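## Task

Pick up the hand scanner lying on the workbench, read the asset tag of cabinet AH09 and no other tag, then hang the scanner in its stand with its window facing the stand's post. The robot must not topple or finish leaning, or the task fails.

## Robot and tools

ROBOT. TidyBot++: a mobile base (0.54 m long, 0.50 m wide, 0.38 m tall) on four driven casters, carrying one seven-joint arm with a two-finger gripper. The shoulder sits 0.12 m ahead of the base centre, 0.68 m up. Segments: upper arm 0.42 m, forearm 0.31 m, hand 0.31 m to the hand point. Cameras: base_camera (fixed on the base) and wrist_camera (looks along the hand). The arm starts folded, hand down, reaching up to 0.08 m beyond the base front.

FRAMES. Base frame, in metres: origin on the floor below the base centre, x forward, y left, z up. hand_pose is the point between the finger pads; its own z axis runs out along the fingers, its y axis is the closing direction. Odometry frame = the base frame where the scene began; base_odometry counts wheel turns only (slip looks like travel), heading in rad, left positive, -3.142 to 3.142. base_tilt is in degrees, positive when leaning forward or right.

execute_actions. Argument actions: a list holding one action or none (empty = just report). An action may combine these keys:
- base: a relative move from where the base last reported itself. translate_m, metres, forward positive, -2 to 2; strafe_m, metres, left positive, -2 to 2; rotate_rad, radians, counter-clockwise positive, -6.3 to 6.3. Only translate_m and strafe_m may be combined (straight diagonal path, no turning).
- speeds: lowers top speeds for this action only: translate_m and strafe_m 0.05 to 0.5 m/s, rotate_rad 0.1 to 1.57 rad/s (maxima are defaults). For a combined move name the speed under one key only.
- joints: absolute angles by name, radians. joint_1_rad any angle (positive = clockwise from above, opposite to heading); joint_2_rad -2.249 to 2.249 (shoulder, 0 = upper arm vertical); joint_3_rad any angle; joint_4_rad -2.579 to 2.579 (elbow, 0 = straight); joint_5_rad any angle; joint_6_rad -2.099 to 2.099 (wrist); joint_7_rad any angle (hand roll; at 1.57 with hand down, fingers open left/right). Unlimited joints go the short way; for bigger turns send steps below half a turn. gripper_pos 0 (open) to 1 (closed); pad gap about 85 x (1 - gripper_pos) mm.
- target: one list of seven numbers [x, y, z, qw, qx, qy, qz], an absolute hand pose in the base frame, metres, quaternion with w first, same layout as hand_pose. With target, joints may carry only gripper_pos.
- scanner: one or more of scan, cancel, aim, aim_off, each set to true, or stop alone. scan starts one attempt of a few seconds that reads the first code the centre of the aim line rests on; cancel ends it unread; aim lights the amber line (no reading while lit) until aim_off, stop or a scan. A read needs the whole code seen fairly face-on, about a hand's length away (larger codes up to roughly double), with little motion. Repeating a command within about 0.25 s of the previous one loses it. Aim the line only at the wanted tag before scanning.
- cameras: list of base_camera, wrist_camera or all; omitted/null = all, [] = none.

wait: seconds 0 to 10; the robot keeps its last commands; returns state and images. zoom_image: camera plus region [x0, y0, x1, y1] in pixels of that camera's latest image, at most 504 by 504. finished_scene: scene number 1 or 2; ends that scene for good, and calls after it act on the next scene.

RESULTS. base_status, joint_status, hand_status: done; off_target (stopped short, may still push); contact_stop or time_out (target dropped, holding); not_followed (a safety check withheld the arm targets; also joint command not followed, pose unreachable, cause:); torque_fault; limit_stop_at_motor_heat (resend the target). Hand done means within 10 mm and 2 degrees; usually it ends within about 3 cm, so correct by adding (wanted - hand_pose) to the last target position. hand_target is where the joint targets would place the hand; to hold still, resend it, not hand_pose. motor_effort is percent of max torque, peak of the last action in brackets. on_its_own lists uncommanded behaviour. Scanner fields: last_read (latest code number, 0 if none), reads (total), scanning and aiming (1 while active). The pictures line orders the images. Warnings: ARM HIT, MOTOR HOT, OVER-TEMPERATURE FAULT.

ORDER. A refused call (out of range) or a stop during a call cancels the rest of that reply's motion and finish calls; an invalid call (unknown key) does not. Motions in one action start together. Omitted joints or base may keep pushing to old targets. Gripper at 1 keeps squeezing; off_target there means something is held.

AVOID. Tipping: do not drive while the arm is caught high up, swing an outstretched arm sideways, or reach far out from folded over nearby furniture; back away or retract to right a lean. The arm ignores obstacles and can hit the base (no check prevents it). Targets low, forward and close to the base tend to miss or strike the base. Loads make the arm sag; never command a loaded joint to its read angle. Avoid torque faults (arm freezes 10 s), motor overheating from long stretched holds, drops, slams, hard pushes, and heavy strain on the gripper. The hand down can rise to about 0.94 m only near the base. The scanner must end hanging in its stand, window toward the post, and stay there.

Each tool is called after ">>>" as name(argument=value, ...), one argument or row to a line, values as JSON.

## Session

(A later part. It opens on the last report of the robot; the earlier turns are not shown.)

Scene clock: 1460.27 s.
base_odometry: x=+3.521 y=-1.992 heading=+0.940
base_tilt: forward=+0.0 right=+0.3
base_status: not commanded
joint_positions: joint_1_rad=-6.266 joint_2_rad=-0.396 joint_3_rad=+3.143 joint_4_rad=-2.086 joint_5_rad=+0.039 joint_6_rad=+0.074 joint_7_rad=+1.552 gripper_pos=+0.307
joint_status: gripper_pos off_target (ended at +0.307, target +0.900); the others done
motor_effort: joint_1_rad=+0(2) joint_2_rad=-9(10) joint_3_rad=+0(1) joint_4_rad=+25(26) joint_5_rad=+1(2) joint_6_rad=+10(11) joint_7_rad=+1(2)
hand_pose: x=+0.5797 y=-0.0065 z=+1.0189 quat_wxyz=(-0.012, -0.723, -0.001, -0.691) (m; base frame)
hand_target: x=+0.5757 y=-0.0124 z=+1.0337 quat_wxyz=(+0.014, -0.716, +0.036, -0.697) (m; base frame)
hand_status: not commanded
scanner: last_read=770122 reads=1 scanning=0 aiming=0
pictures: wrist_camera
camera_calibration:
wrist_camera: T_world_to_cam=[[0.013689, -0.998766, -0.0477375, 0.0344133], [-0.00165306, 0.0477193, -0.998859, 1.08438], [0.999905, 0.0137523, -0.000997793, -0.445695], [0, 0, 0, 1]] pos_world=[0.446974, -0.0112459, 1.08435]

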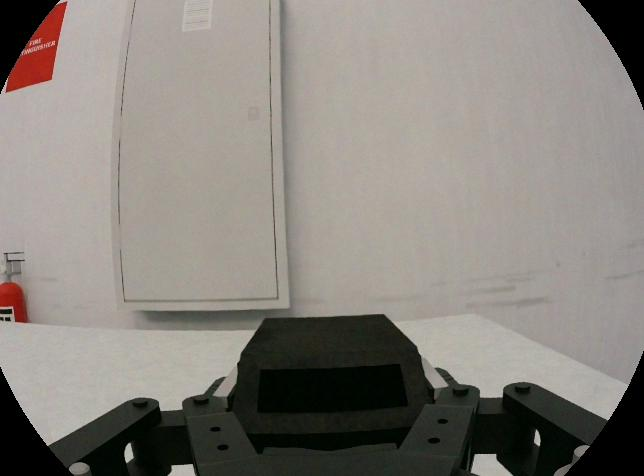

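>>> execute_actions(
  actions=[
    {"base": {"translate_m": -0.2}, "joints": {"joint_1_rad": 0.03, "joint_2_rad": -0.41, "joint_3_rad": 3.1416, "joint_4_rad": -2.025, "joint_5_rad": 0.0, "joint_6_rad": 0.055, "joint_7_rad": 1.5, "gripper_pos": 0.9}, "speeds": {"translate_m": 0.2}},
  ],
  cameras=["wrist_camera"],
)

>>> zoom_image(
  camera="wrist_camera",
  region=[285, 275, 365, 335],
)

Scene clock: 1482.57 s.
base_odometry: x=+3.404 y=-2.154 heading=+0.940
base_tilt: forward=+0.0 right=+0.3
base_status: done
joint_positions: joint_1_rad=-6.266 joint_2_rad=-0.399 joint_3_rad=+3.143 joint_4_rad=-2.048 joint_5_rad=+0.039 joint_6_rad=+0.071 joint_7_rad=+1.551 gripper_pos=+0.307
joint_status: gripper_pos off_target (ended at +0.307, target +0.900); the others done
motor_effort: joint_1_rad=+0(1) joint_2_rad=-9(12) joint_3_rad=+0(1) joint_4_rad=+25(26) joint_5_rad=+0(2) joint_6_rad=+10(12) joint_7_rad=+1(1)
hand_pose: x=+0.5801 y=-0.0069 z=+1.0428 quat_wxyz=(-0.013, -0.709, -0.001, -0.705) (m; base frame)
hand_target: x=+0.5764 y=-0.0124 z=+1.0572 quat_wxyz=(+0.014, -0.702, +0.035, -0.711) (m; base frame)
hand_status: not commanded
scanner: last_read=770122 reads=1 scanning=0 aiming=0
pictures: wrist_camera
camera_calibration:
wrist_camera: T_world_to_cam=[[0.0145125, -0.998813, -0.0465037, 0.0333475], [0.0360747, 0.0470014, -0.998243, 1.08577], [0.999244, 0.0128094, 0.036714, -0.485008], [0, 0, 0, 1]] pos_world=[0.444989, -0.0115119, 1.10322]

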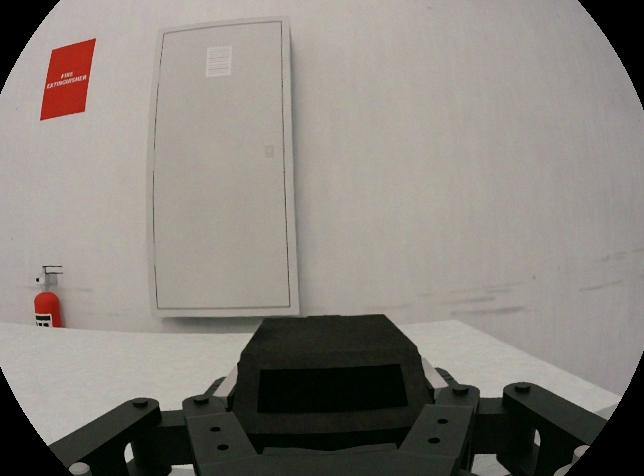

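Scaled by 6.300.

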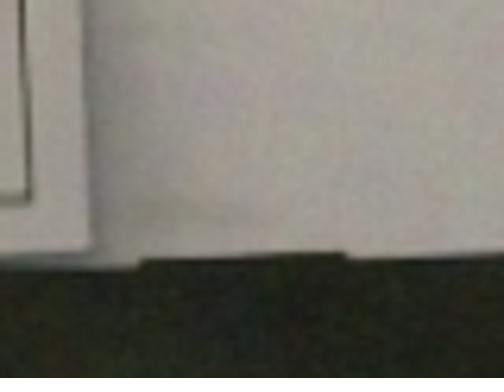

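>>> zoom_image(
  camera="wrist_camera",
  region=[298, 302, 350, 328],
)

Scaled by 9.692.

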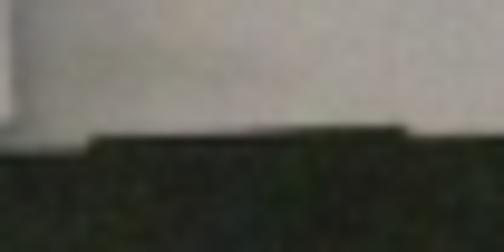

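>>> execute_actions(
  actions=[
    {"base": {"translate_m": 0.2, "strafe_m": 0.01}, "joints": {"joint_1_rad": 0.03, "joint_2_rad": -0.41, "joint_3_rad": 3.1416, "joint_4_rad": -2.30, "joint_5_rad": 0.0, "joint_6_rad": 0.39, "joint_7_rad": 1.5, "gripper_pos": 0.9}, "speeds": {"translate_m": 0.15}},
  ],
  cameras=["wrist_camera"],
)

>>> zoom_image(
  camera="wrist_camera",
  region=[278, 275, 368, 327],
)

Scene clock: 1511.97 s.
base_odometry: x=+3.513 y=-1.986 heading=+0.940
base_tilt: forward=+0.0 right=+0.3
base_status: done
joint_positions: joint_1_rad=-6.265 joint_2_rad=-0.398 joint_3_rad=+3.143 joint_4_rad=-2.295 joint_5_rad=+0.039 joint_6_rad=+0.326 joint_7_rad=+1.551 gripper_pos=+0.307
joint_status: gripper_pos off_target (ended at +0.307, target +0.900); the others done
motor_effort: joint_1_rad=+0(1) joint_2_rad=-8(10) joint_3_rad=+0(1) joint_4_rad=+24(27) joint_5_rad=+1(2) joint_6_rad=+10(12) joint_7_rad=+0(2)
hand_pose: x=+0.5650 y=-0.0036 z=+0.9687 quat_wxyz=(-0.009, -0.707, -0.004, -0.707) (m; base frame)
hand_target: x=+0.5601 y=-0.0119 z=+0.9911 quat_wxyz=(+0.015, -0.681, +0.034, -0.732) (m; base frame)
hand_status: not commanded
scanner: last_read=770122 reads=1 scanning=0 aiming=0
pictures: wrist_camera
camera_calibration:
wrist_camera: T_world_to_cam=[[0.0245192, -0.998533, -0.0482773, 0.0295416], [0.0419074, 0.0492761, -0.997906, 1.00856], [0.998821, 0.0224446, 0.0430541, -0.473186], [0, 0, 0, 1]] pos_world=[0.429637, -0.00957919, 1.02825]

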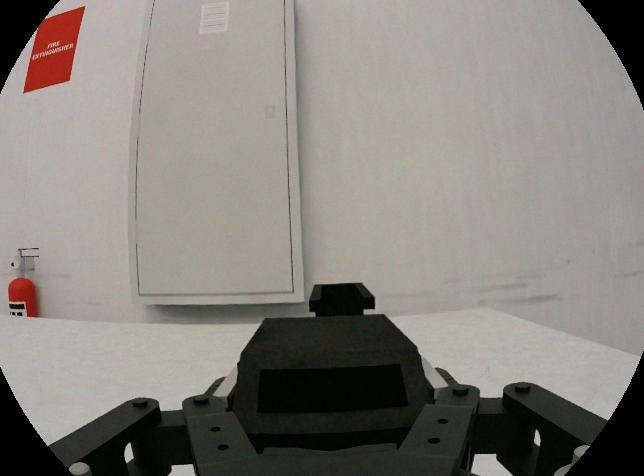

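Scaled by 5.600.

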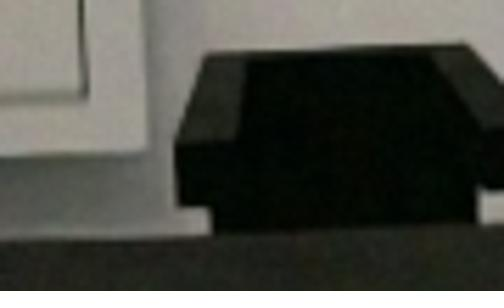

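>>> zoom_image(
  camera="wrist_camera",
  region=[300, 272, 384, 328],
)

Scaled by 6.000.

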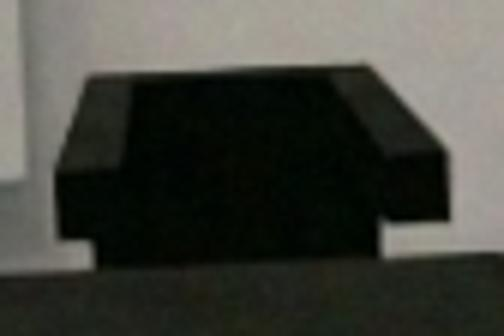

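>>> execute_actions(
  actions=[
    {"joints": {"joint_1_rad": 0.03, "joint_2_rad": -0.41, "joint_3_rad": 3.1416, "joint_4_rad": -2.03, "joint_5_rad": 0.0, "joint_6_rad": 0.055, "joint_7_rad": 1.5, "gripper_pos": 0.9}},
  ],
  cameras=["wrist_camera"],
)

>>> zoom_image(
  camera="wrist_camera",
  region=[260, 250, 400, 350],
)

Scene clock: 1533.30 s.
base_odometry: x=+3.513 y=-1.986 heading=+0.940
base_tilt: forward=+0.0 right=+0.3
base_status: not commanded
joint_positions: joint_1_rad=-6.265 joint_2_rad=-0.398 joint_3_rad=+3.143 joint_4_rad=-2.056 joint_5_rad=+0.039 joint_6_rad=+0.079 joint_7_rad=+1.551 gripper_pos=+0.307
joint_status: gripper_pos off_target (ended at +0.307, target +0.900); the others done
motor_effort: joint_1_rad=+0(1) joint_2_rad=-9(10) joint_3_rad=+0(1) joint_4_rad=+25(27) joint_5_rad=+1(2) joint_6_rad=+10(12) joint_7_rad=+1(1)
hand_pose: x=+0.5804 y=-0.0069 z=+1.0397 quat_wxyz=(-0.013, -0.710, -0.001, -0.704) (m; base frame)
hand_target: x=+0.5764 y=-0.0124 z=+1.0540 quat_wxyz=(+0.014, -0.704, +0.036, -0.709) (m; base frame)
hand_status: not commanded
scanner: last_read=770122 reads=1 scanning=0 aiming=0
pictures: wrist_camera
camera_calibration:
wrist_camera: T_world_to_cam=[[0.0146479, -0.998806, -0.0465951, 0.0332624], [0.0345172, 0.0470775, -0.998295, 1.08363], [0.999297, 0.0130145, 0.0351656, -0.48367], [0, 0, 0, 1]] pos_world=[0.445439, -0.011497, 1.10034]

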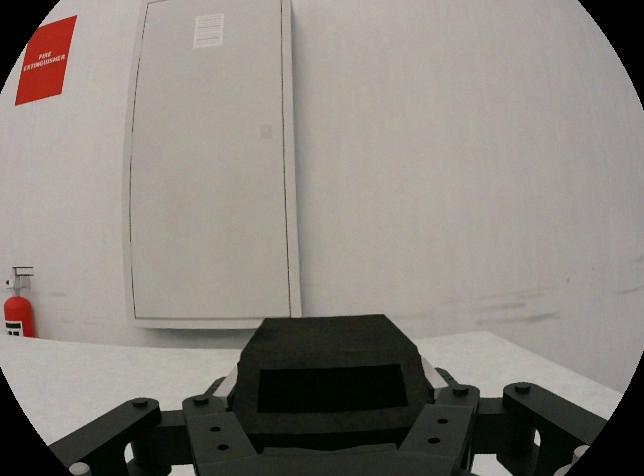

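Scaled by 3.600.

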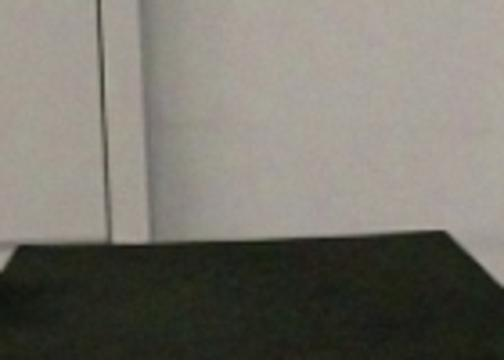

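>>> execute_actions(
  actions=[
    {"base": {"translate_m": 0.12, "strafe_m": -0.008}, "speeds": {"translate_m": 0.15}},
  ],
  cameras=["wrist_camera"],
)

>>> zoom_image(
  camera="wrist_camera",
  region=[220, 280, 440, 476],
)

Scene clock: 1553.17 s.
base_odometry: x=+3.591 y=-1.894 heading=+0.940
base_tilt: forward=+0.0 right=+0.3
base_status: done
joint_positions: joint_1_rad=-6.265 joint_2_rad=-0.396 joint_3_rad=+3.143 joint_4_rad=-2.056 joint_5_rad=+0.039 joint_6_rad=+0.076 joint_7_rad=+1.551 gripper_pos=+0.307
joint_status: not commanded
motor_effort: joint_1_rad=+0(1) joint_2_rad=-9(12) joint_3_rad=+0(1) joint_4_rad=+25(26) joint_5_rad=+1(1) joint_6_rad=+10(10) joint_7_rad=+1(1)
hand_pose: x=+0.5812 y=-0.0069 z=+1.0377 quat_wxyz=(-0.013, -0.712, -0.001, -0.702) (m; base frame)
hand_target: x=+0.5764 y=-0.0124 z=+1.0540 quat_wxyz=(+0.014, -0.704, +0.036, -0.709) (m; base frame)
hand_status: not commanded
scanner: last_read=770122 reads=1 scanning=0 aiming=0
pictures: wrist_camera
camera_calibration:
wrist_camera: T_world_to_cam=[[0.0142565, -0.998804, -0.0467767, 0.0335165], [0.0289626, 0.0471743, -0.998467, 1.08497], [0.999479, 0.0128799, 0.0296005, -0.478717], [0, 0, 0, 1]] pos_world=[0.446567, -0.0115403, 1.09904]

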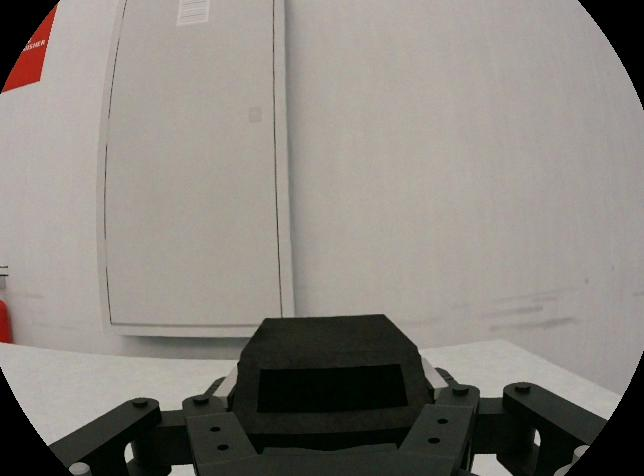

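Scaled by 2.291.

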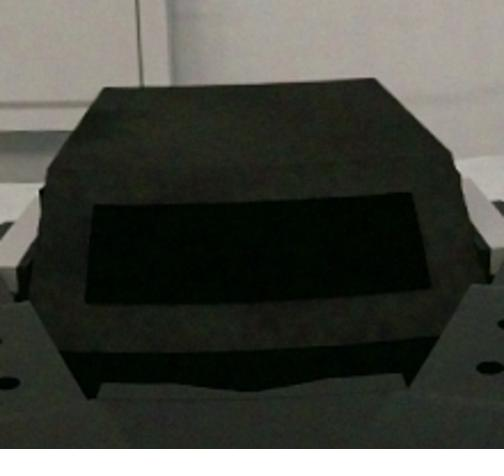

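>>> execute_actions(
  actions=[
    {"base": {"translate_m": 0.06}, "speeds": {"translate_m": 0.05}},
  ],
  cameras=["wrist_camera"],
)

Scene clock: 1560.33 s.
base_odometry: x=+3.626 y=-1.845 heading=+0.940
base_tilt: forward=+0.0 right=+0.3
base_status: done
joint_positions: joint_1_rad=-6.265 joint_2_rad=-0.396 joint_3_rad=+3.143 joint_4_rad=-2.056 joint_5_rad=+0.039 joint_6_rad=+0.075 joint_7_rad=+1.551 gripper_pos=+0.307
joint_status: not commanded
motor_effort: joint_1_rad=+0(1) joint_2_rad=-9(12) joint_3_rad=+0(1) joint_4_rad=+25(26) joint_5_rad=+1(1) joint_6_rad=+10(10) joint_7_rad=+1(1)
hand_pose: x=+0.5809 y=-0.0069 z=+1.0380 quat_wxyz=(-0.013, -0.712, -0.001, -0.702) (m; base frame)
hand_target: x=+0.5764 y=-0.0124 z=+1.0540 quat_wxyz=(+0.014, -0.704, +0.036, -0.709) (m; base frame)
hand_status: not commanded
scanner: last_read=770122 reads=1 scanning=0 aiming=0
pictures: wrist_camera
camera_calibration:
wrist_camera: T_world_to_cam=[[0.0142691, -0.998804, -0.0467659, 0.0335163], [0.0294886, 0.0471706, -0.998451, 1.08495], [0.999463, 0.012868, 0.0301265, -0.478993], [0, 0, 0, 1]] pos_world=[0.446264, -0.0115377, 1.09926]

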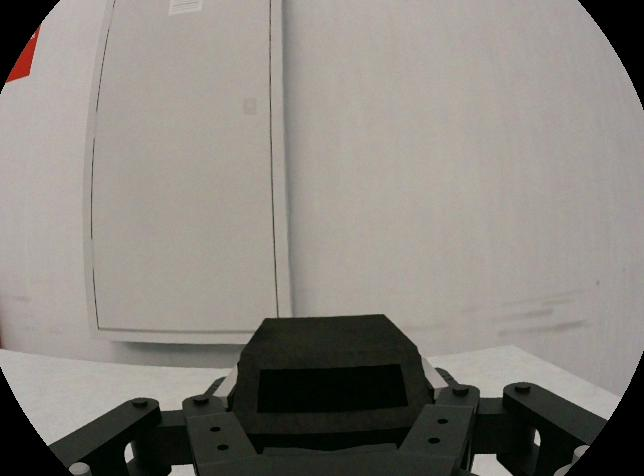

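>>> execute_actions(
  actions=[
    {"base": {"translate_m": 0.033}, "speeds": {"translate_m": 0.05}},
  ],
  cameras=["base_camera", "wrist_camera"],
)

>>> zoom_image(
  camera="wrist_camera",
  region=[220, 280, 440, 476],
)

Scene clock: 1563.60 s.
base_odometry: x=+3.646 y=-1.819 heading=+0.940
base_tilt: forward=+0.0 right=+0.3
base_status: done
joint_positions: joint_1_rad=-6.265 joint_2_rad=-0.397 joint_3_rad=+3.143 joint_4_rad=-2.056 joint_5_rad=+0.039 joint_6_rad=+0.075 joint_7_rad=+1.551 gripper_pos=+0.307
joint_status: not commanded
motor_effort: joint_1_rad=+0(1) joint_2_rad=-9(12) joint_3_rad=+0(1) joint_4_rad=+25(26) joint_5_rad=+1(2) joint_6_rad=+10(10) joint_7_rad=+1(1)
hand_pose: x=+0.5808 y=-0.0069 z=+1.0381 quat_wxyz=(-0.013, -0.712, -0.001, -0.702) (m; base frame)
hand_target: x=+0.5764 y=-0.0124 z=+1.0540 quat_wxyz=(+0.014, -0.704, +0.036, -0.709) (m; base frame)
hand_status: not commanded
scanner: last_read=770122 reads=1 scanning=0 aiming=0
pictures: base_camera, wrist_camera
camera_calibration:
wrist_camera: T_world_to_cam=[[0.0142708, -0.998804, -0.0467616, 0.0335197], [0.0297409, 0.0471696, -0.998444, 1.08495], [0.999456, 0.0128578, 0.0303785, -0.479097], [0, 0, 0, 1]] pos_world=[0.446091, -0.0115369, 1.09938]

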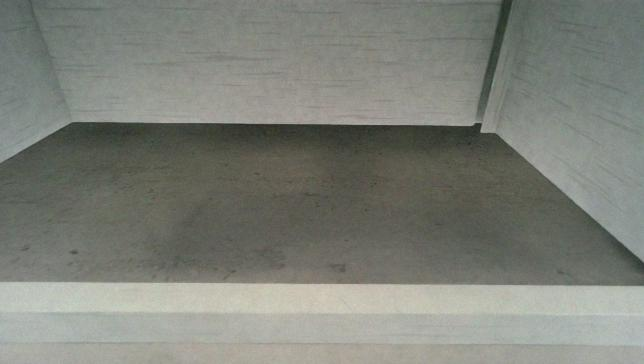

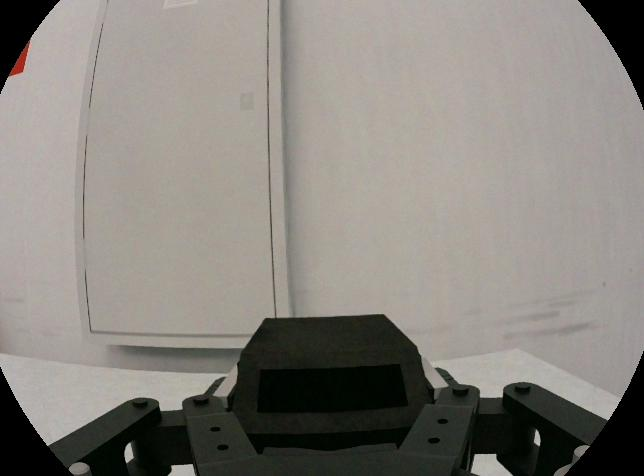

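Scaled by 2.291.

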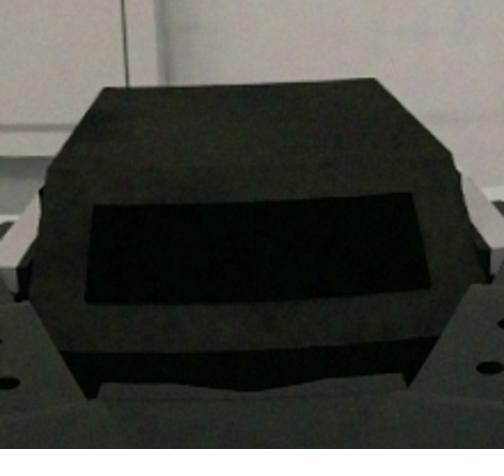

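>>> execute_actions(
  actions=[
    {"joints": {"joint_4_rad": -2.08, "joint_6_rad": 0.17}},
  ],
  cameras=[],
)

Scene clock: 1570.23 s.
base_odometry: x=+3.646 y=-1.819 heading=+0.940
base_tilt: forward=+0.0 right=+0.3
base_status: not commanded
joint_positions: joint_1_rad=-6.265 joint_2_rad=-0.397 joint_3_rad=+3.143 joint_4_rad=-2.081 joint_5_rad=+0.039 joint_6_rad=+0.133 joint_7_rad=+1.551 gripper_pos=+0.307
joint_status: all done
motor_effort: joint_1_rad=+0(0) joint_2_rad=-9(9) joint_3_rad=+0(1) joint_4_rad=+25(26) joint_5_rad=+1(1) joint_6_rad=+10(11) joint_7_rad=+0(1)
hand_pose: x=+0.5800 y=-0.0062 z=+1.0403 quat_wxyz=(-0.012, -0.700, -0.002, -0.714) (m; base frame)
hand_target: x=+0.5744 y=-0.0123 z=+1.0586 quat_wxyz=(+0.015, -0.681, +0.034, -0.732) (m; base frame)
hand_status: not commanded
scanner: last_read=770122 reads=1 scanning=0 aiming=0
pictures: none
No camera images: "cameras" was empty.

>>> execute_actions(
  actions=[
    {"joints": {"joint_4_rad": -2.105, "joint_6_rad": 0.175}},
  ],
  cameras=[],
)

Scene clock: 1573.50 s.
base_odometry: x=+3.646 y=-1.819 heading=+0.940
base_tilt: forward=+0.0 right=+0.3
base_status: not commanded
joint_positions: joint_1_rad=-6.265 joint_2_rad=-0.397 joint_3_rad=+3.143 joint_4_rad=-2.102 joint_5_rad=+0.039 joint_6_rad=+0.133 joint_7_rad=+1.551 gripper_pos=+0.307
joint_status: all done
motor_effort: joint_1_rad=+0(0) joint_2_rad=-9(10) joint_3_rad=+0(0) joint_4_rad=+25(26) joint_5_rad=+1(1) joint_6_rad=+10(11) joint_7_rad=+1(1)
hand_pose: x=+0.5792 y=-0.0062 z=+1.0270 quat_wxyz=(-0.012, -0.708, -0.002, -0.706) (m; base frame)
hand_target: x=+0.5739 y=-0.0123 z=+1.0446 quat_wxyz=(+0.015, -0.688, +0.035, -0.725) (m; base frame)
hand_status: not commanded
scanner: last_read=770122 reads=1 scanning=0 aiming=0
pictures: none
No camera images: "cameras" was empty.

>>> execute_actions(
  actions=[
    {"joints": {"joint_4_rad": -2.118, "joint_6_rad": 0.185}},
  ],
  cameras=[],
)

>>> execute_actions(
  actions=[
    {"joints": {"joint_4_rad": -2.13, "joint_6_rad": 0.197}},
  ],
  cameras=["wrist_camera"],
)

Scene clock: 1576.13 s.
base_odometry: x=+3.646 y=-1.819 heading=+0.940
base_tilt: forward=+0.0 right=+0.3
base_status: not commanded
joint_positions: joint_1_rad=-6.265 joint_2_rad=-0.397 joint_3_rad=+3.143 joint_4_rad=-2.113 joint_5_rad=+0.039 joint_6_rad=+0.136 joint_7_rad=+1.551 gripper_pos=+0.307
joint_status: all done
motor_effort: joint_1_rad=+0(1) joint_2_rad=-9(9) joint_3_rad=+0(1) joint_4_rad=+25(26) joint_5_rad=+1(1) joint_6_rad=+10(10) joint_7_rad=+1(1)
hand_pose: x=+0.5787 y=-0.0061 z=+1.0212 quat_wxyz=(-0.012, -0.711, -0.002, -0.704) (m; base frame)
hand_target: x=+0.5735 y=-0.0123 z=+1.0396 quat_wxyz=(+0.015, -0.689, +0.035, -0.724) (m; base frame)
hand_status: not commanded
scanner: last_read=770122 reads=1 scanning=0 aiming=0
pictures: none
No camera images: "cameras" was empty.

Scene clock: 1576.67 s.
base_odometry: x=+3.646 y=-1.819 heading=+0.940
base_tilt: forward=+0.0 right=+0.3
base_status: not commanded
joint_positions: joint_1_rad=-6.265 joint_2_rad=-0.397 joint_3_rad=+3.143 joint_4_rad=-2.121 joint_5_rad=+0.039 joint_6_rad=+0.146 joint_7_rad=+1.551 gripper_pos=+0.307
joint_status: all done
motor_effort: joint_1_rad=+0(1) joint_2_rad=-9(9) joint_3_rad=+0(1) joint_4_rad=+25(25) joint_5_rad=+0(1) joint_6_rad=+10(10) joint_7_rad=+1(1)
hand_pose: x=+0.5783 y=-0.0060 z=+1.0192 quat_wxyz=(-0.011, -0.710, -0.002, -0.704) (m; base frame)
hand_target: x=+0.5729 y=-0.0123 z=+1.0358 quat_wxyz=(+0.015, -0.689, +0.035, -0.724) (m; base frame)
hand_status: not commanded
scanner: last_read=770122 reads=1 scanning=0 aiming=0
pictures: wrist_camera
camera_calibration:
wrist_camera: T_world_to_cam=[[0.0172858, -0.998749, -0.0469256, 0.0320217], [0.0348365, 0.0475057, -0.998263, 1.063], [0.999244, 0.0156211, 0.0356141, -0.481266], [0, 0, 0, 1]] pos_world=[0.443317, -0.010999, 1.0798]

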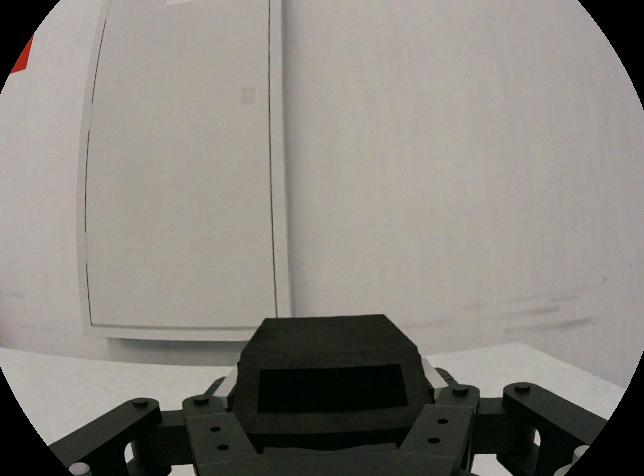

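>>> execute_actions(
  actions=[
    {"joints": {"joint_4_rad": -2.142, "joint_6_rad": 0.205}},
  ],
  cameras=[],
)

>>> execute_actions(
  actions=[
    {"joints": {"joint_4_rad": -2.154, "joint_6_rad": 0.217}},
  ],
  cameras=[],
)

Scene clock: 1581.10 s.
base_odometry: x=+3.646 y=-1.819 heading=+0.940
base_tilt: forward=+0.0 right=+0.3
base_status: not commanded
joint_positions: joint_1_rad=-6.265 joint_2_rad=-0.397 joint_3_rad=+3.143 joint_4_rad=-2.128 joint_5_rad=+0.039 joint_6_rad=+0.157 joint_7_rad=+1.551 gripper_pos=+0.307
joint_status: all done
motor_effort: joint_1_rad=+0(0) joint_2_rad=-8(8) joint_3_rad=+0(1) joint_4_rad=+24(24) joint_5_rad=+1(1) joint_6_rad=+9(10) joint_7_rad=+0(1)
hand_pose: x=+0.5780 y=-0.0059 z=+1.0188 quat_wxyz=(-0.011, -0.708, -0.002, -0.706) (m; base frame)
hand_target: x=+0.5724 y=-0.0123 z=+1.0309 quat_wxyz=(+0.015, -0.691, +0.035, -0.722) (m; base frame)
hand_status: not commanded
scanner: last_read=770122 reads=1 scanning=0 aiming=0
pictures: none
No camera images: "cameras" was empty.

Scene clock: 1581.63 s.
base_odometry: x=+3.646 y=-1.819 heading=+0.940
base_tilt: forward=+0.0 right=+0.3
base_status: not commanded
joint_positions: joint_1_rad=-6.265 joint_2_rad=-0.397 joint_3_rad=+3.143 joint_4_rad=-2.136 joint_5_rad=+0.039 joint_6_rad=+0.173 joint_7_rad=+1.551 gripper_pos=+0.307
joint_status: all done
motor_effort: joint_1_rad=+0(0) joint_2_rad=-8(8) joint_3_rad=-1(1) joint_4_rad=+23(23) joint_5_rad=+1(1) joint_6_rad=+8(9) joint_7_rad=+1(1)
hand_pose: x=+0.5776 y=-0.0057 z=+1.0183 quat_wxyz=(-0.011, -0.706, -0.002, -0.708) (m; base frame)
hand_target: x=+0.5718 y=-0.0122 z=+1.0272 quat_wxyz=(+0.015, -0.691, +0.035, -0.722) (m; base frame)
hand_status: not commanded
scanner: last_read=770122 reads=1 scanning=0 aiming=0
pictures: none
No camera images: "cameras" was empty.

>>> execute_actions(
  actions=[
    {"joints": {"joint_4_rad": -2.168, "joint_6_rad": 0.225}},
  ],
  cameras=[],
)

>>> execute_actions(
  actions=[
    {"joints": {"joint_4_rad": -2.18, "joint_6_rad": 0.233}},
  ],
  cameras=["wrist_camera"],
)

>>> zoom_image(
  camera="wrist_camera",
  region=[220, 280, 440, 476],
)

Scene clock: 1587.43 s.
base_odometry: x=+3.646 y=-1.819 heading=+0.940
base_tilt: forward=+0.0 right=+0.3
base_status: not commanded
joint_positions: joint_1_rad=-6.265 joint_2_rad=-0.397 joint_3_rad=+3.143 joint_4_rad=-2.144 joint_5_rad=+0.039 joint_6_rad=+0.187 joint_7_rad=+1.551 gripper_pos=+0.307
joint_status: all done
motor_effort: joint_1_rad=+0(0) joint_2_rad=-7(8) joint_3_rad=+0(1) joint_4_rad=+22(23) joint_5_rad=+0(1) joint_6_rad=+7(9) joint_7_rad=+0(1)
hand_pose: x=+0.5770 y=-0.0056 z=+1.0178 quat_wxyz=(-0.011, -0.704, -0.002, -0.711) (m; base frame)
hand_target: x=+0.5711 y=-0.0122 z=+1.0210 quat_wxyz=(+0.015, -0.693, +0.035, -0.720) (m; base frame)
hand_status: not commanded
scanner: last_read=770122 reads=1 scanning=0 aiming=0
pictures: none
No camera images: "cameras" was empty.

Scene clock: 1587.97 s.
base_odometry: x=+3.646 y=-1.819 heading=+0.940
base_tilt: forward=+0.0 right=+0.3
base_status: not commanded
joint_positions: joint_1_rad=-6.265 joint_2_rad=-0.398 joint_3_rad=+3.143 joint_4_rad=-2.152 joint_5_rad=+0.039 joint_6_rad=+0.200 joint_7_rad=+1.551 gripper_pos=+0.307
joint_status: all done
motor_effort: joint_1_rad=+0(0) joint_2_rad=-7(7) joint_3_rad=-1(1) joint_4_rad=+21(22) joint_5_rad=+0(1) joint_6_rad=+7(8) joint_7_rad=+1(1)
hand_pose: x=+0.5764 y=-0.0054 z=+1.0173 quat_wxyz=(-0.011, -0.701, -0.002, -0.713) (m; base frame)
hand_target: x=+0.5704 y=-0.0122 z=+1.0160 quat_wxyz=(+0.015, -0.694, +0.035, -0.719) (m; base frame)
hand_status: not commanded
scanner: last_read=770122 reads=1 scanning=0 aiming=0
pictures: wrist_camera
camera_calibration:
wrist_camera: T_world_to_cam=[[0.0203193, -0.998717, -0.0463763, 0.0302816], [0.0585207, 0.0474944, -0.997156, 1.04637], [0.998079, 0.0175475, 0.0594107, -0.502794], [0, 0, 0, 1]] pos_world=[0.439979, -0.0106314, 1.07467]

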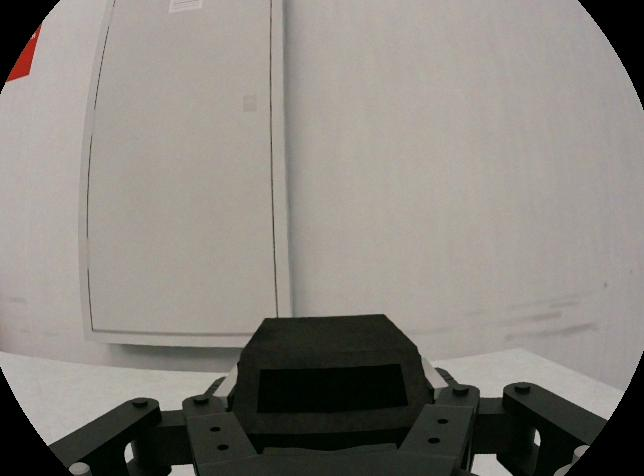

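Scaled by 2.291.

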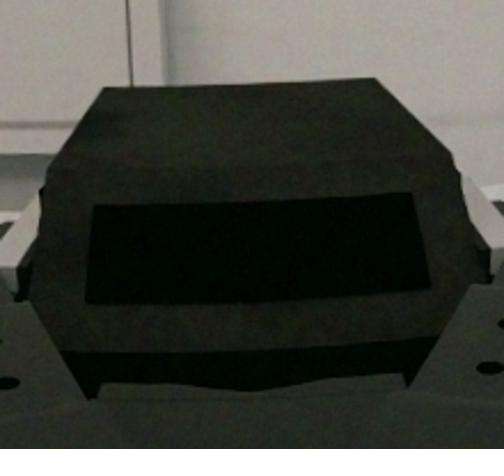

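>>> execute_actions(
  actions=[
    {"joints": {"gripper_pos": 0.25}},
  ],
  cameras=["wrist_camera"],
)

>>> zoom_image(
  camera="wrist_camera",
  region=[220, 280, 440, 476],
)

Scene clock: 1594.07 s.
base_odometry: x=+3.646 y=-1.819 heading=+0.940
base_tilt: forward=+0.0 right=+0.3
base_status: not commanded
joint_positions: joint_1_rad=-6.265 joint_2_rad=-0.398 joint_3_rad=+3.143 joint_4_rad=-2.160 joint_5_rad=+0.039 joint_6_rad=+0.200 joint_7_rad=+1.551 gripper_pos=+0.250
joint_status: all done
motor_effort: joint_1_rad=+0(0) joint_2_rad=-7(8) joint_3_rad=+0(1) joint_4_rad=+22(23) joint_5_rad=+1(1) joint_6_rad=+8(9) joint_7_rad=+0(1)
hand_pose: x=+0.5759 y=-0.0054 z=+1.0122 quat_wxyz=(-0.011, -0.704, -0.002, -0.710) (m; base frame)
hand_target: x=+0.5704 y=-0.0122 z=+1.0160 quat_wxyz=(+0.015, -0.694, +0.035, -0.719) (m; base frame)
hand_status: not commanded
scanner: last_read=770122 reads=1 scanning=0 aiming=0
pictures: wrist_camera
camera_calibration:
wrist_camera: T_world_to_cam=[[0.0199401, -0.99868, -0.0473366, 0.0312538], [0.0502942, 0.048288, -0.997566, 1.04645], [0.998535, 0.0175108, 0.0511906, -0.49397], [0, 0, 0, 1]] pos_world=[0.439993, -0.0106686, 1.07067]

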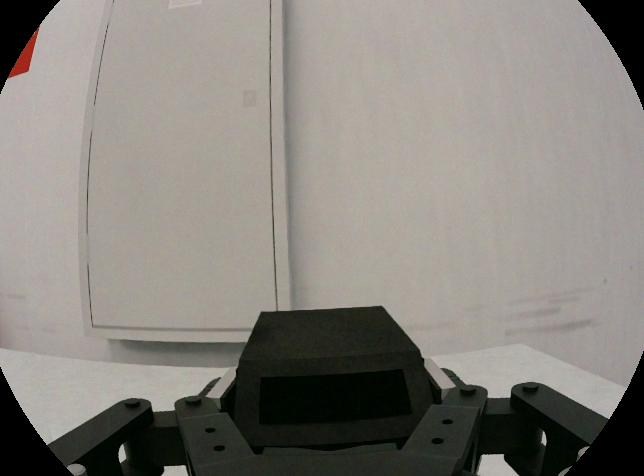

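Scaled by 2.291.

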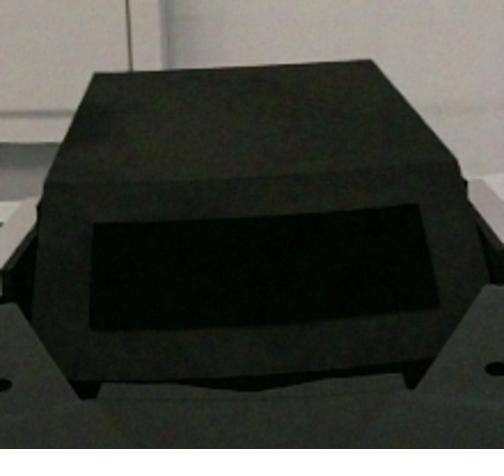

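>>> execute_actions(
  actions=[
    {"joints": {"gripper_pos": 0.0}},
  ],
  cameras=["wrist_camera"],
)

>>> zoom_image(
  camera="wrist_camera",
  region=[220, 280, 440, 476],
)

Scene clock: 1603.67 s.
base_odometry: x=+3.646 y=-1.819 heading=+0.940
base_tilt: forward=+0.0 right=+0.3
base_status: not commanded
joint_positions: joint_1_rad=-6.265 joint_2_rad=-0.398 joint_3_rad=+3.143 joint_4_rad=-2.160 joint_5_rad=+0.039 joint_6_rad=+0.200 joint_7_rad=+1.551 gripper_pos=+0.000
joint_status: all done
motor_effort: joint_1_rad=+0(1) joint_2_rad=-7(7) joint_3_rad=-1(1) joint_4_rad=+22(23) joint_5_rad=+1(1) joint_6_rad=+8(8) joint_7_rad=+1(1)
hand_pose: x=+0.5759 y=-0.0054 z=+1.0122 quat_wxyz=(-0.011, -0.704, -0.002, -0.710) (m; base frame)
hand_target: x=+0.5704 y=-0.0122 z=+1.0160 quat_wxyz=(+0.015, -0.694, +0.035, -0.719) (m; base frame)
hand_status: not commanded
scanner: last_read=770122 reads=1 scanning=0 aiming=0
pictures: wrist_camera
camera_calibration:
wrist_camera: T_world_to_cam=[[0.0199423, -0.99868, -0.0473348, 0.0312523], [0.05034, 0.0482871, -0.997564, 1.04644], [0.998533, 0.0175109, 0.0512366, -0.494001], [0, 0, 0, 1]] pos_world=[0.439975, -0.0106682, 1.07068]

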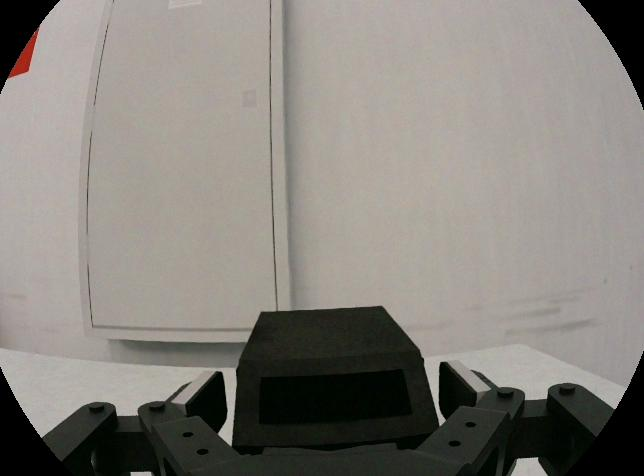

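Scaled by 2.291.

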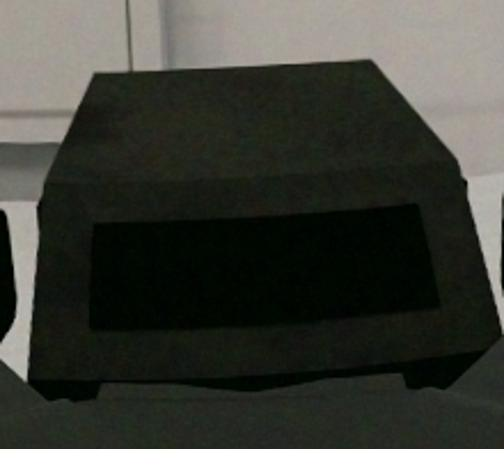

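>>> execute_actions(
  actions=[
    {"base": {"translate_m": -0.1}, "speeds": {"translate_m": 0.08}},
  ],
  cameras=["wrist_camera"],
)

>>> execute_actions(
  actions=[
    {"base": {"translate_m": -0.2}, "speeds": {"translate_m": 0.15}},
  ],
  cameras=["wrist_camera"],
)

>>> zoom_image(
  camera="wrist_camera",
  region=[220, 230, 460, 430],
)

Scene clock: 1609.77 s.
base_odometry: x=+3.587 y=-1.899 heading=+0.940
base_tilt: forward=+0.0 right=+0.3
base_status: done
joint_positions: joint_1_rad=-6.265 joint_2_rad=-0.406 joint_3_rad=+3.143 joint_4_rad=-2.161 joint_5_rad=+0.039 joint_6_rad=+0.200 joint_7_rad=+1.551 gripper_pos=+0.000
joint_status: not commanded
motor_effort: joint_1_rad=+0(1) joint_2_rad=-6(10) joint_3_rad=+0(1) joint_4_rad=+23(23) joint_5_rad=+1(2) joint_6_rad=+8(8) joint_7_rad=+1(1)
hand_pose: x=+0.5730 y=-0.0053 z=+1.0160 quat_wxyz=(-0.011, -0.701, -0.002, -0.713) (m; base frame)
hand_target: x=+0.5704 y=-0.0122 z=+1.0160 quat_wxyz=(+0.015, -0.694, +0.035, -0.719) (m; base frame)
hand_status: not commanded
scanner: last_read=770122 reads=1 scanning=0 aiming=0
pictures: wrist_camera
camera_calibration:
wrist_camera: T_world_to_cam=[[0.0203371, -0.998687, -0.0470159, 0.03099], [0.0587316, 0.0481378, -0.997113, 1.04509], [0.998067, 0.017517, 0.0596335, -0.49956], [0, 0, 0, 1]] pos_world=[0.436584, -0.0106084, 1.07332]

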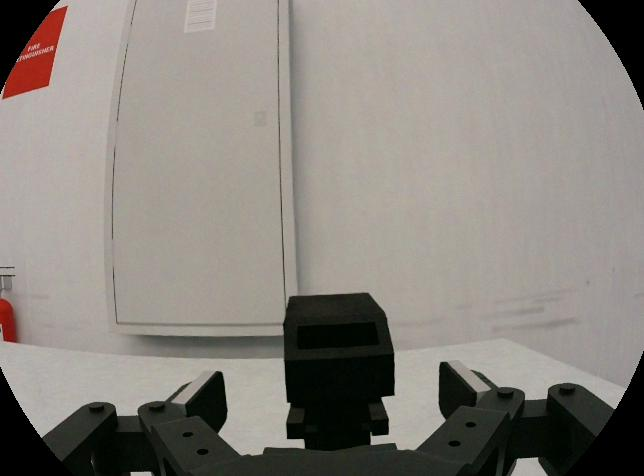

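Scene clock: 1611.77 s.
base_odometry: x=+3.469 y=-2.061 heading=+0.940
base_tilt: forward=+0.0 right=+0.3
base_status: done
joint_positions: joint_1_rad=-6.265 joint_2_rad=-0.410 joint_3_rad=+3.143 joint_4_rad=-2.161 joint_5_rad=+0.039 joint_6_rad=+0.200 joint_7_rad=+1.551 gripper_pos=+0.000
joint_status: not commanded
motor_effort: joint_1_rad=+0(1) joint_2_rad=-6(10) joint_3_rad=+0(1) joint_4_rad=+22(23) joint_5_rad=+1(1) joint_6_rad=+8(8) joint_7_rad=+0(1)
hand_pose: x=+0.5717 y=-0.0053 z=+1.0176 quat_wxyz=(-0.011, -0.700, -0.002, -0.714) (m; base frame)
hand_target: x=+0.5704 y=-0.0122 z=+1.0160 quat_wxyz=(+0.015, -0.694, +0.035, -0.719) (m; base frame)
hand_status: not commanded
scanner: last_read=770122 reads=1 scanning=0 aiming=0
pictures: wrist_camera
camera_calibration:
wrist_camera: T_world_to_cam=[[0.0204977, -0.99869, -0.0468791, 0.0308785], [0.062306, 0.0480738, -0.996899, 1.04451], [0.997847, 0.0175133, 0.0632098, -0.50193], [0, 0, 0, 1]] pos_world=[0.435137, -0.010585, 1.07444]

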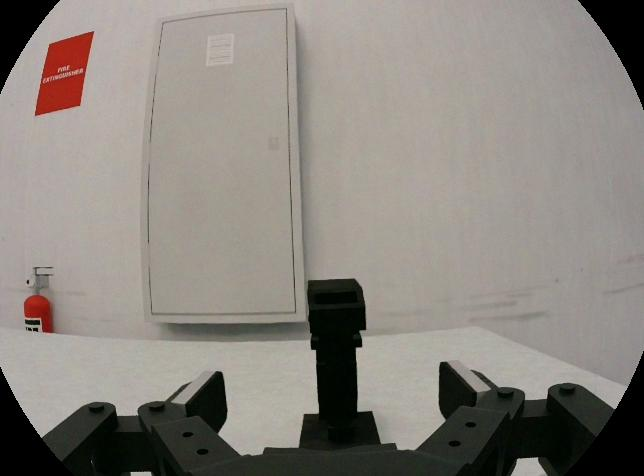

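Scaled by 2.100.

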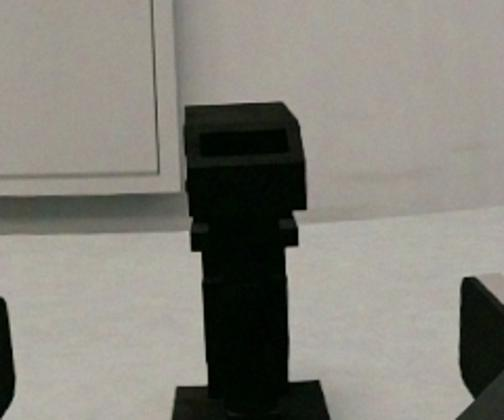

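>>> zoom_image(
  camera="wrist_camera",
  region=[290, 265, 390, 455],
)

Scaled by 2.653.

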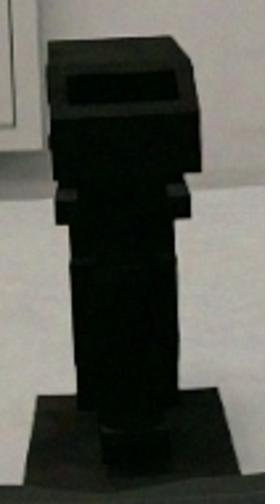

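>>> execute_actions(
  actions=[
    {"base": {"strafe_m": 0.3}},
  ],
  cameras=["wrist_camera"],
)

>>> zoom_image(
  camera="wrist_camera",
  region=[400, 230, 600, 430],
)

Scene clock: 1619.50 s.
base_odometry: x=+3.227 y=-1.884 heading=+0.941
base_tilt: forward=+0.0 right=+0.3
base_status: done
joint_positions: joint_1_rad=-6.265 joint_2_rad=-0.410 joint_3_rad=+3.142 joint_4_rad=-2.161 joint_5_rad=+0.039 joint_6_rad=+0.200 joint_7_rad=+1.551 gripper_pos=+0.000
joint_status: not commanded
motor_effort: joint_1_rad=+0(1) joint_2_rad=-6(7) joint_3_rad=+0(2) joint_4_rad=+22(23) joint_5_rad=+1(1) joint_6_rad=+8(8) joint_7_rad=+1(1)
hand_pose: x=+0.5717 y=-0.0049 z=+1.0176 quat_wxyz=(-0.011, -0.700, -0.003, -0.714) (m; base frame)
hand_target: x=+0.5704 y=-0.0122 z=+1.0160 quat_wxyz=(+0.015, -0.694, +0.035, -0.719) (m; base frame)
hand_status: not commanded
scanner: last_read=770122 reads=1 scanning=0 aiming=0
pictures: wrist_camera
camera_calibration:
wrist_camera: T_world_to_cam=[[0.0209592, -0.998704, -0.0463892, 0.0304899], [0.0622461, 0.0476129, -0.996924, 1.04452], [0.997841, 0.0180072, 0.0631633, -0.501874], [0, 0, 0, 1]] pos_world=[0.435134, -0.0102451, 1.07443]

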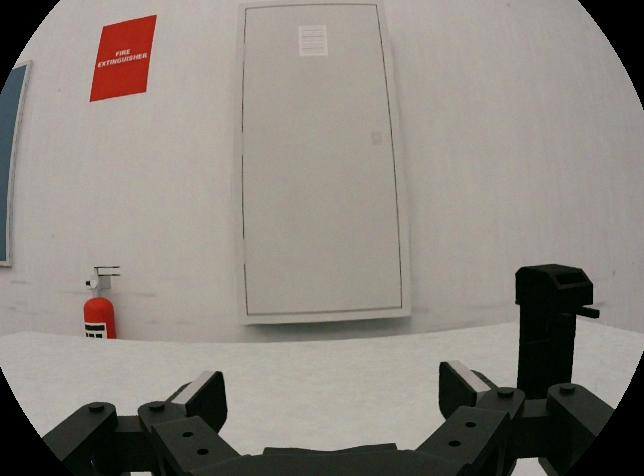

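Scaled by 2.520.

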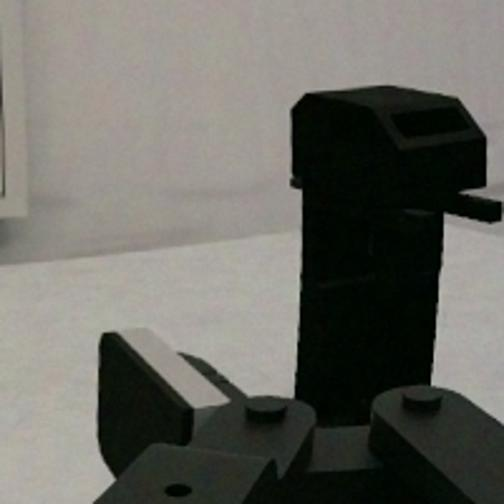

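>>> zoom_image(
  camera="wrist_camera",
  region=[505, 255, 610, 345],
)

Scaled by 4.800.

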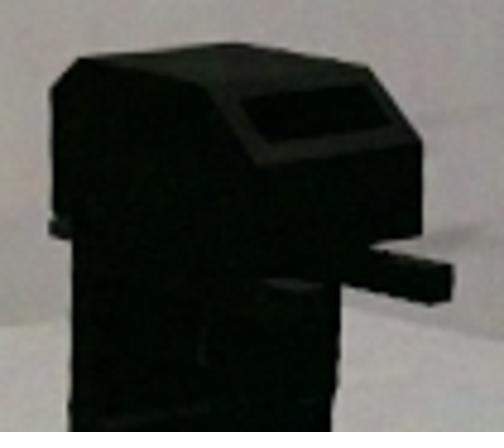

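>>> zoom_image(
  camera="wrist_camera",
  region=[510, 290, 580, 350],
)

Scaled by 7.200.

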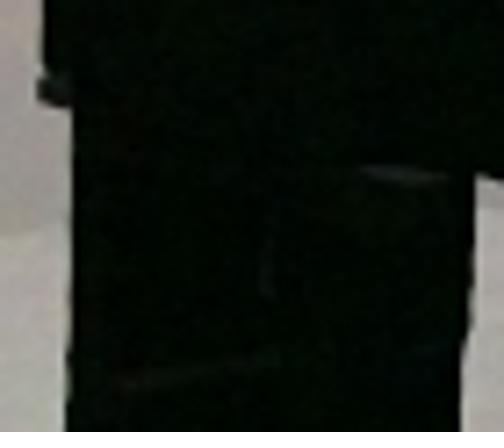

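>>> finished_scene(
  scene=1,
)

The scene is finished: the task was done.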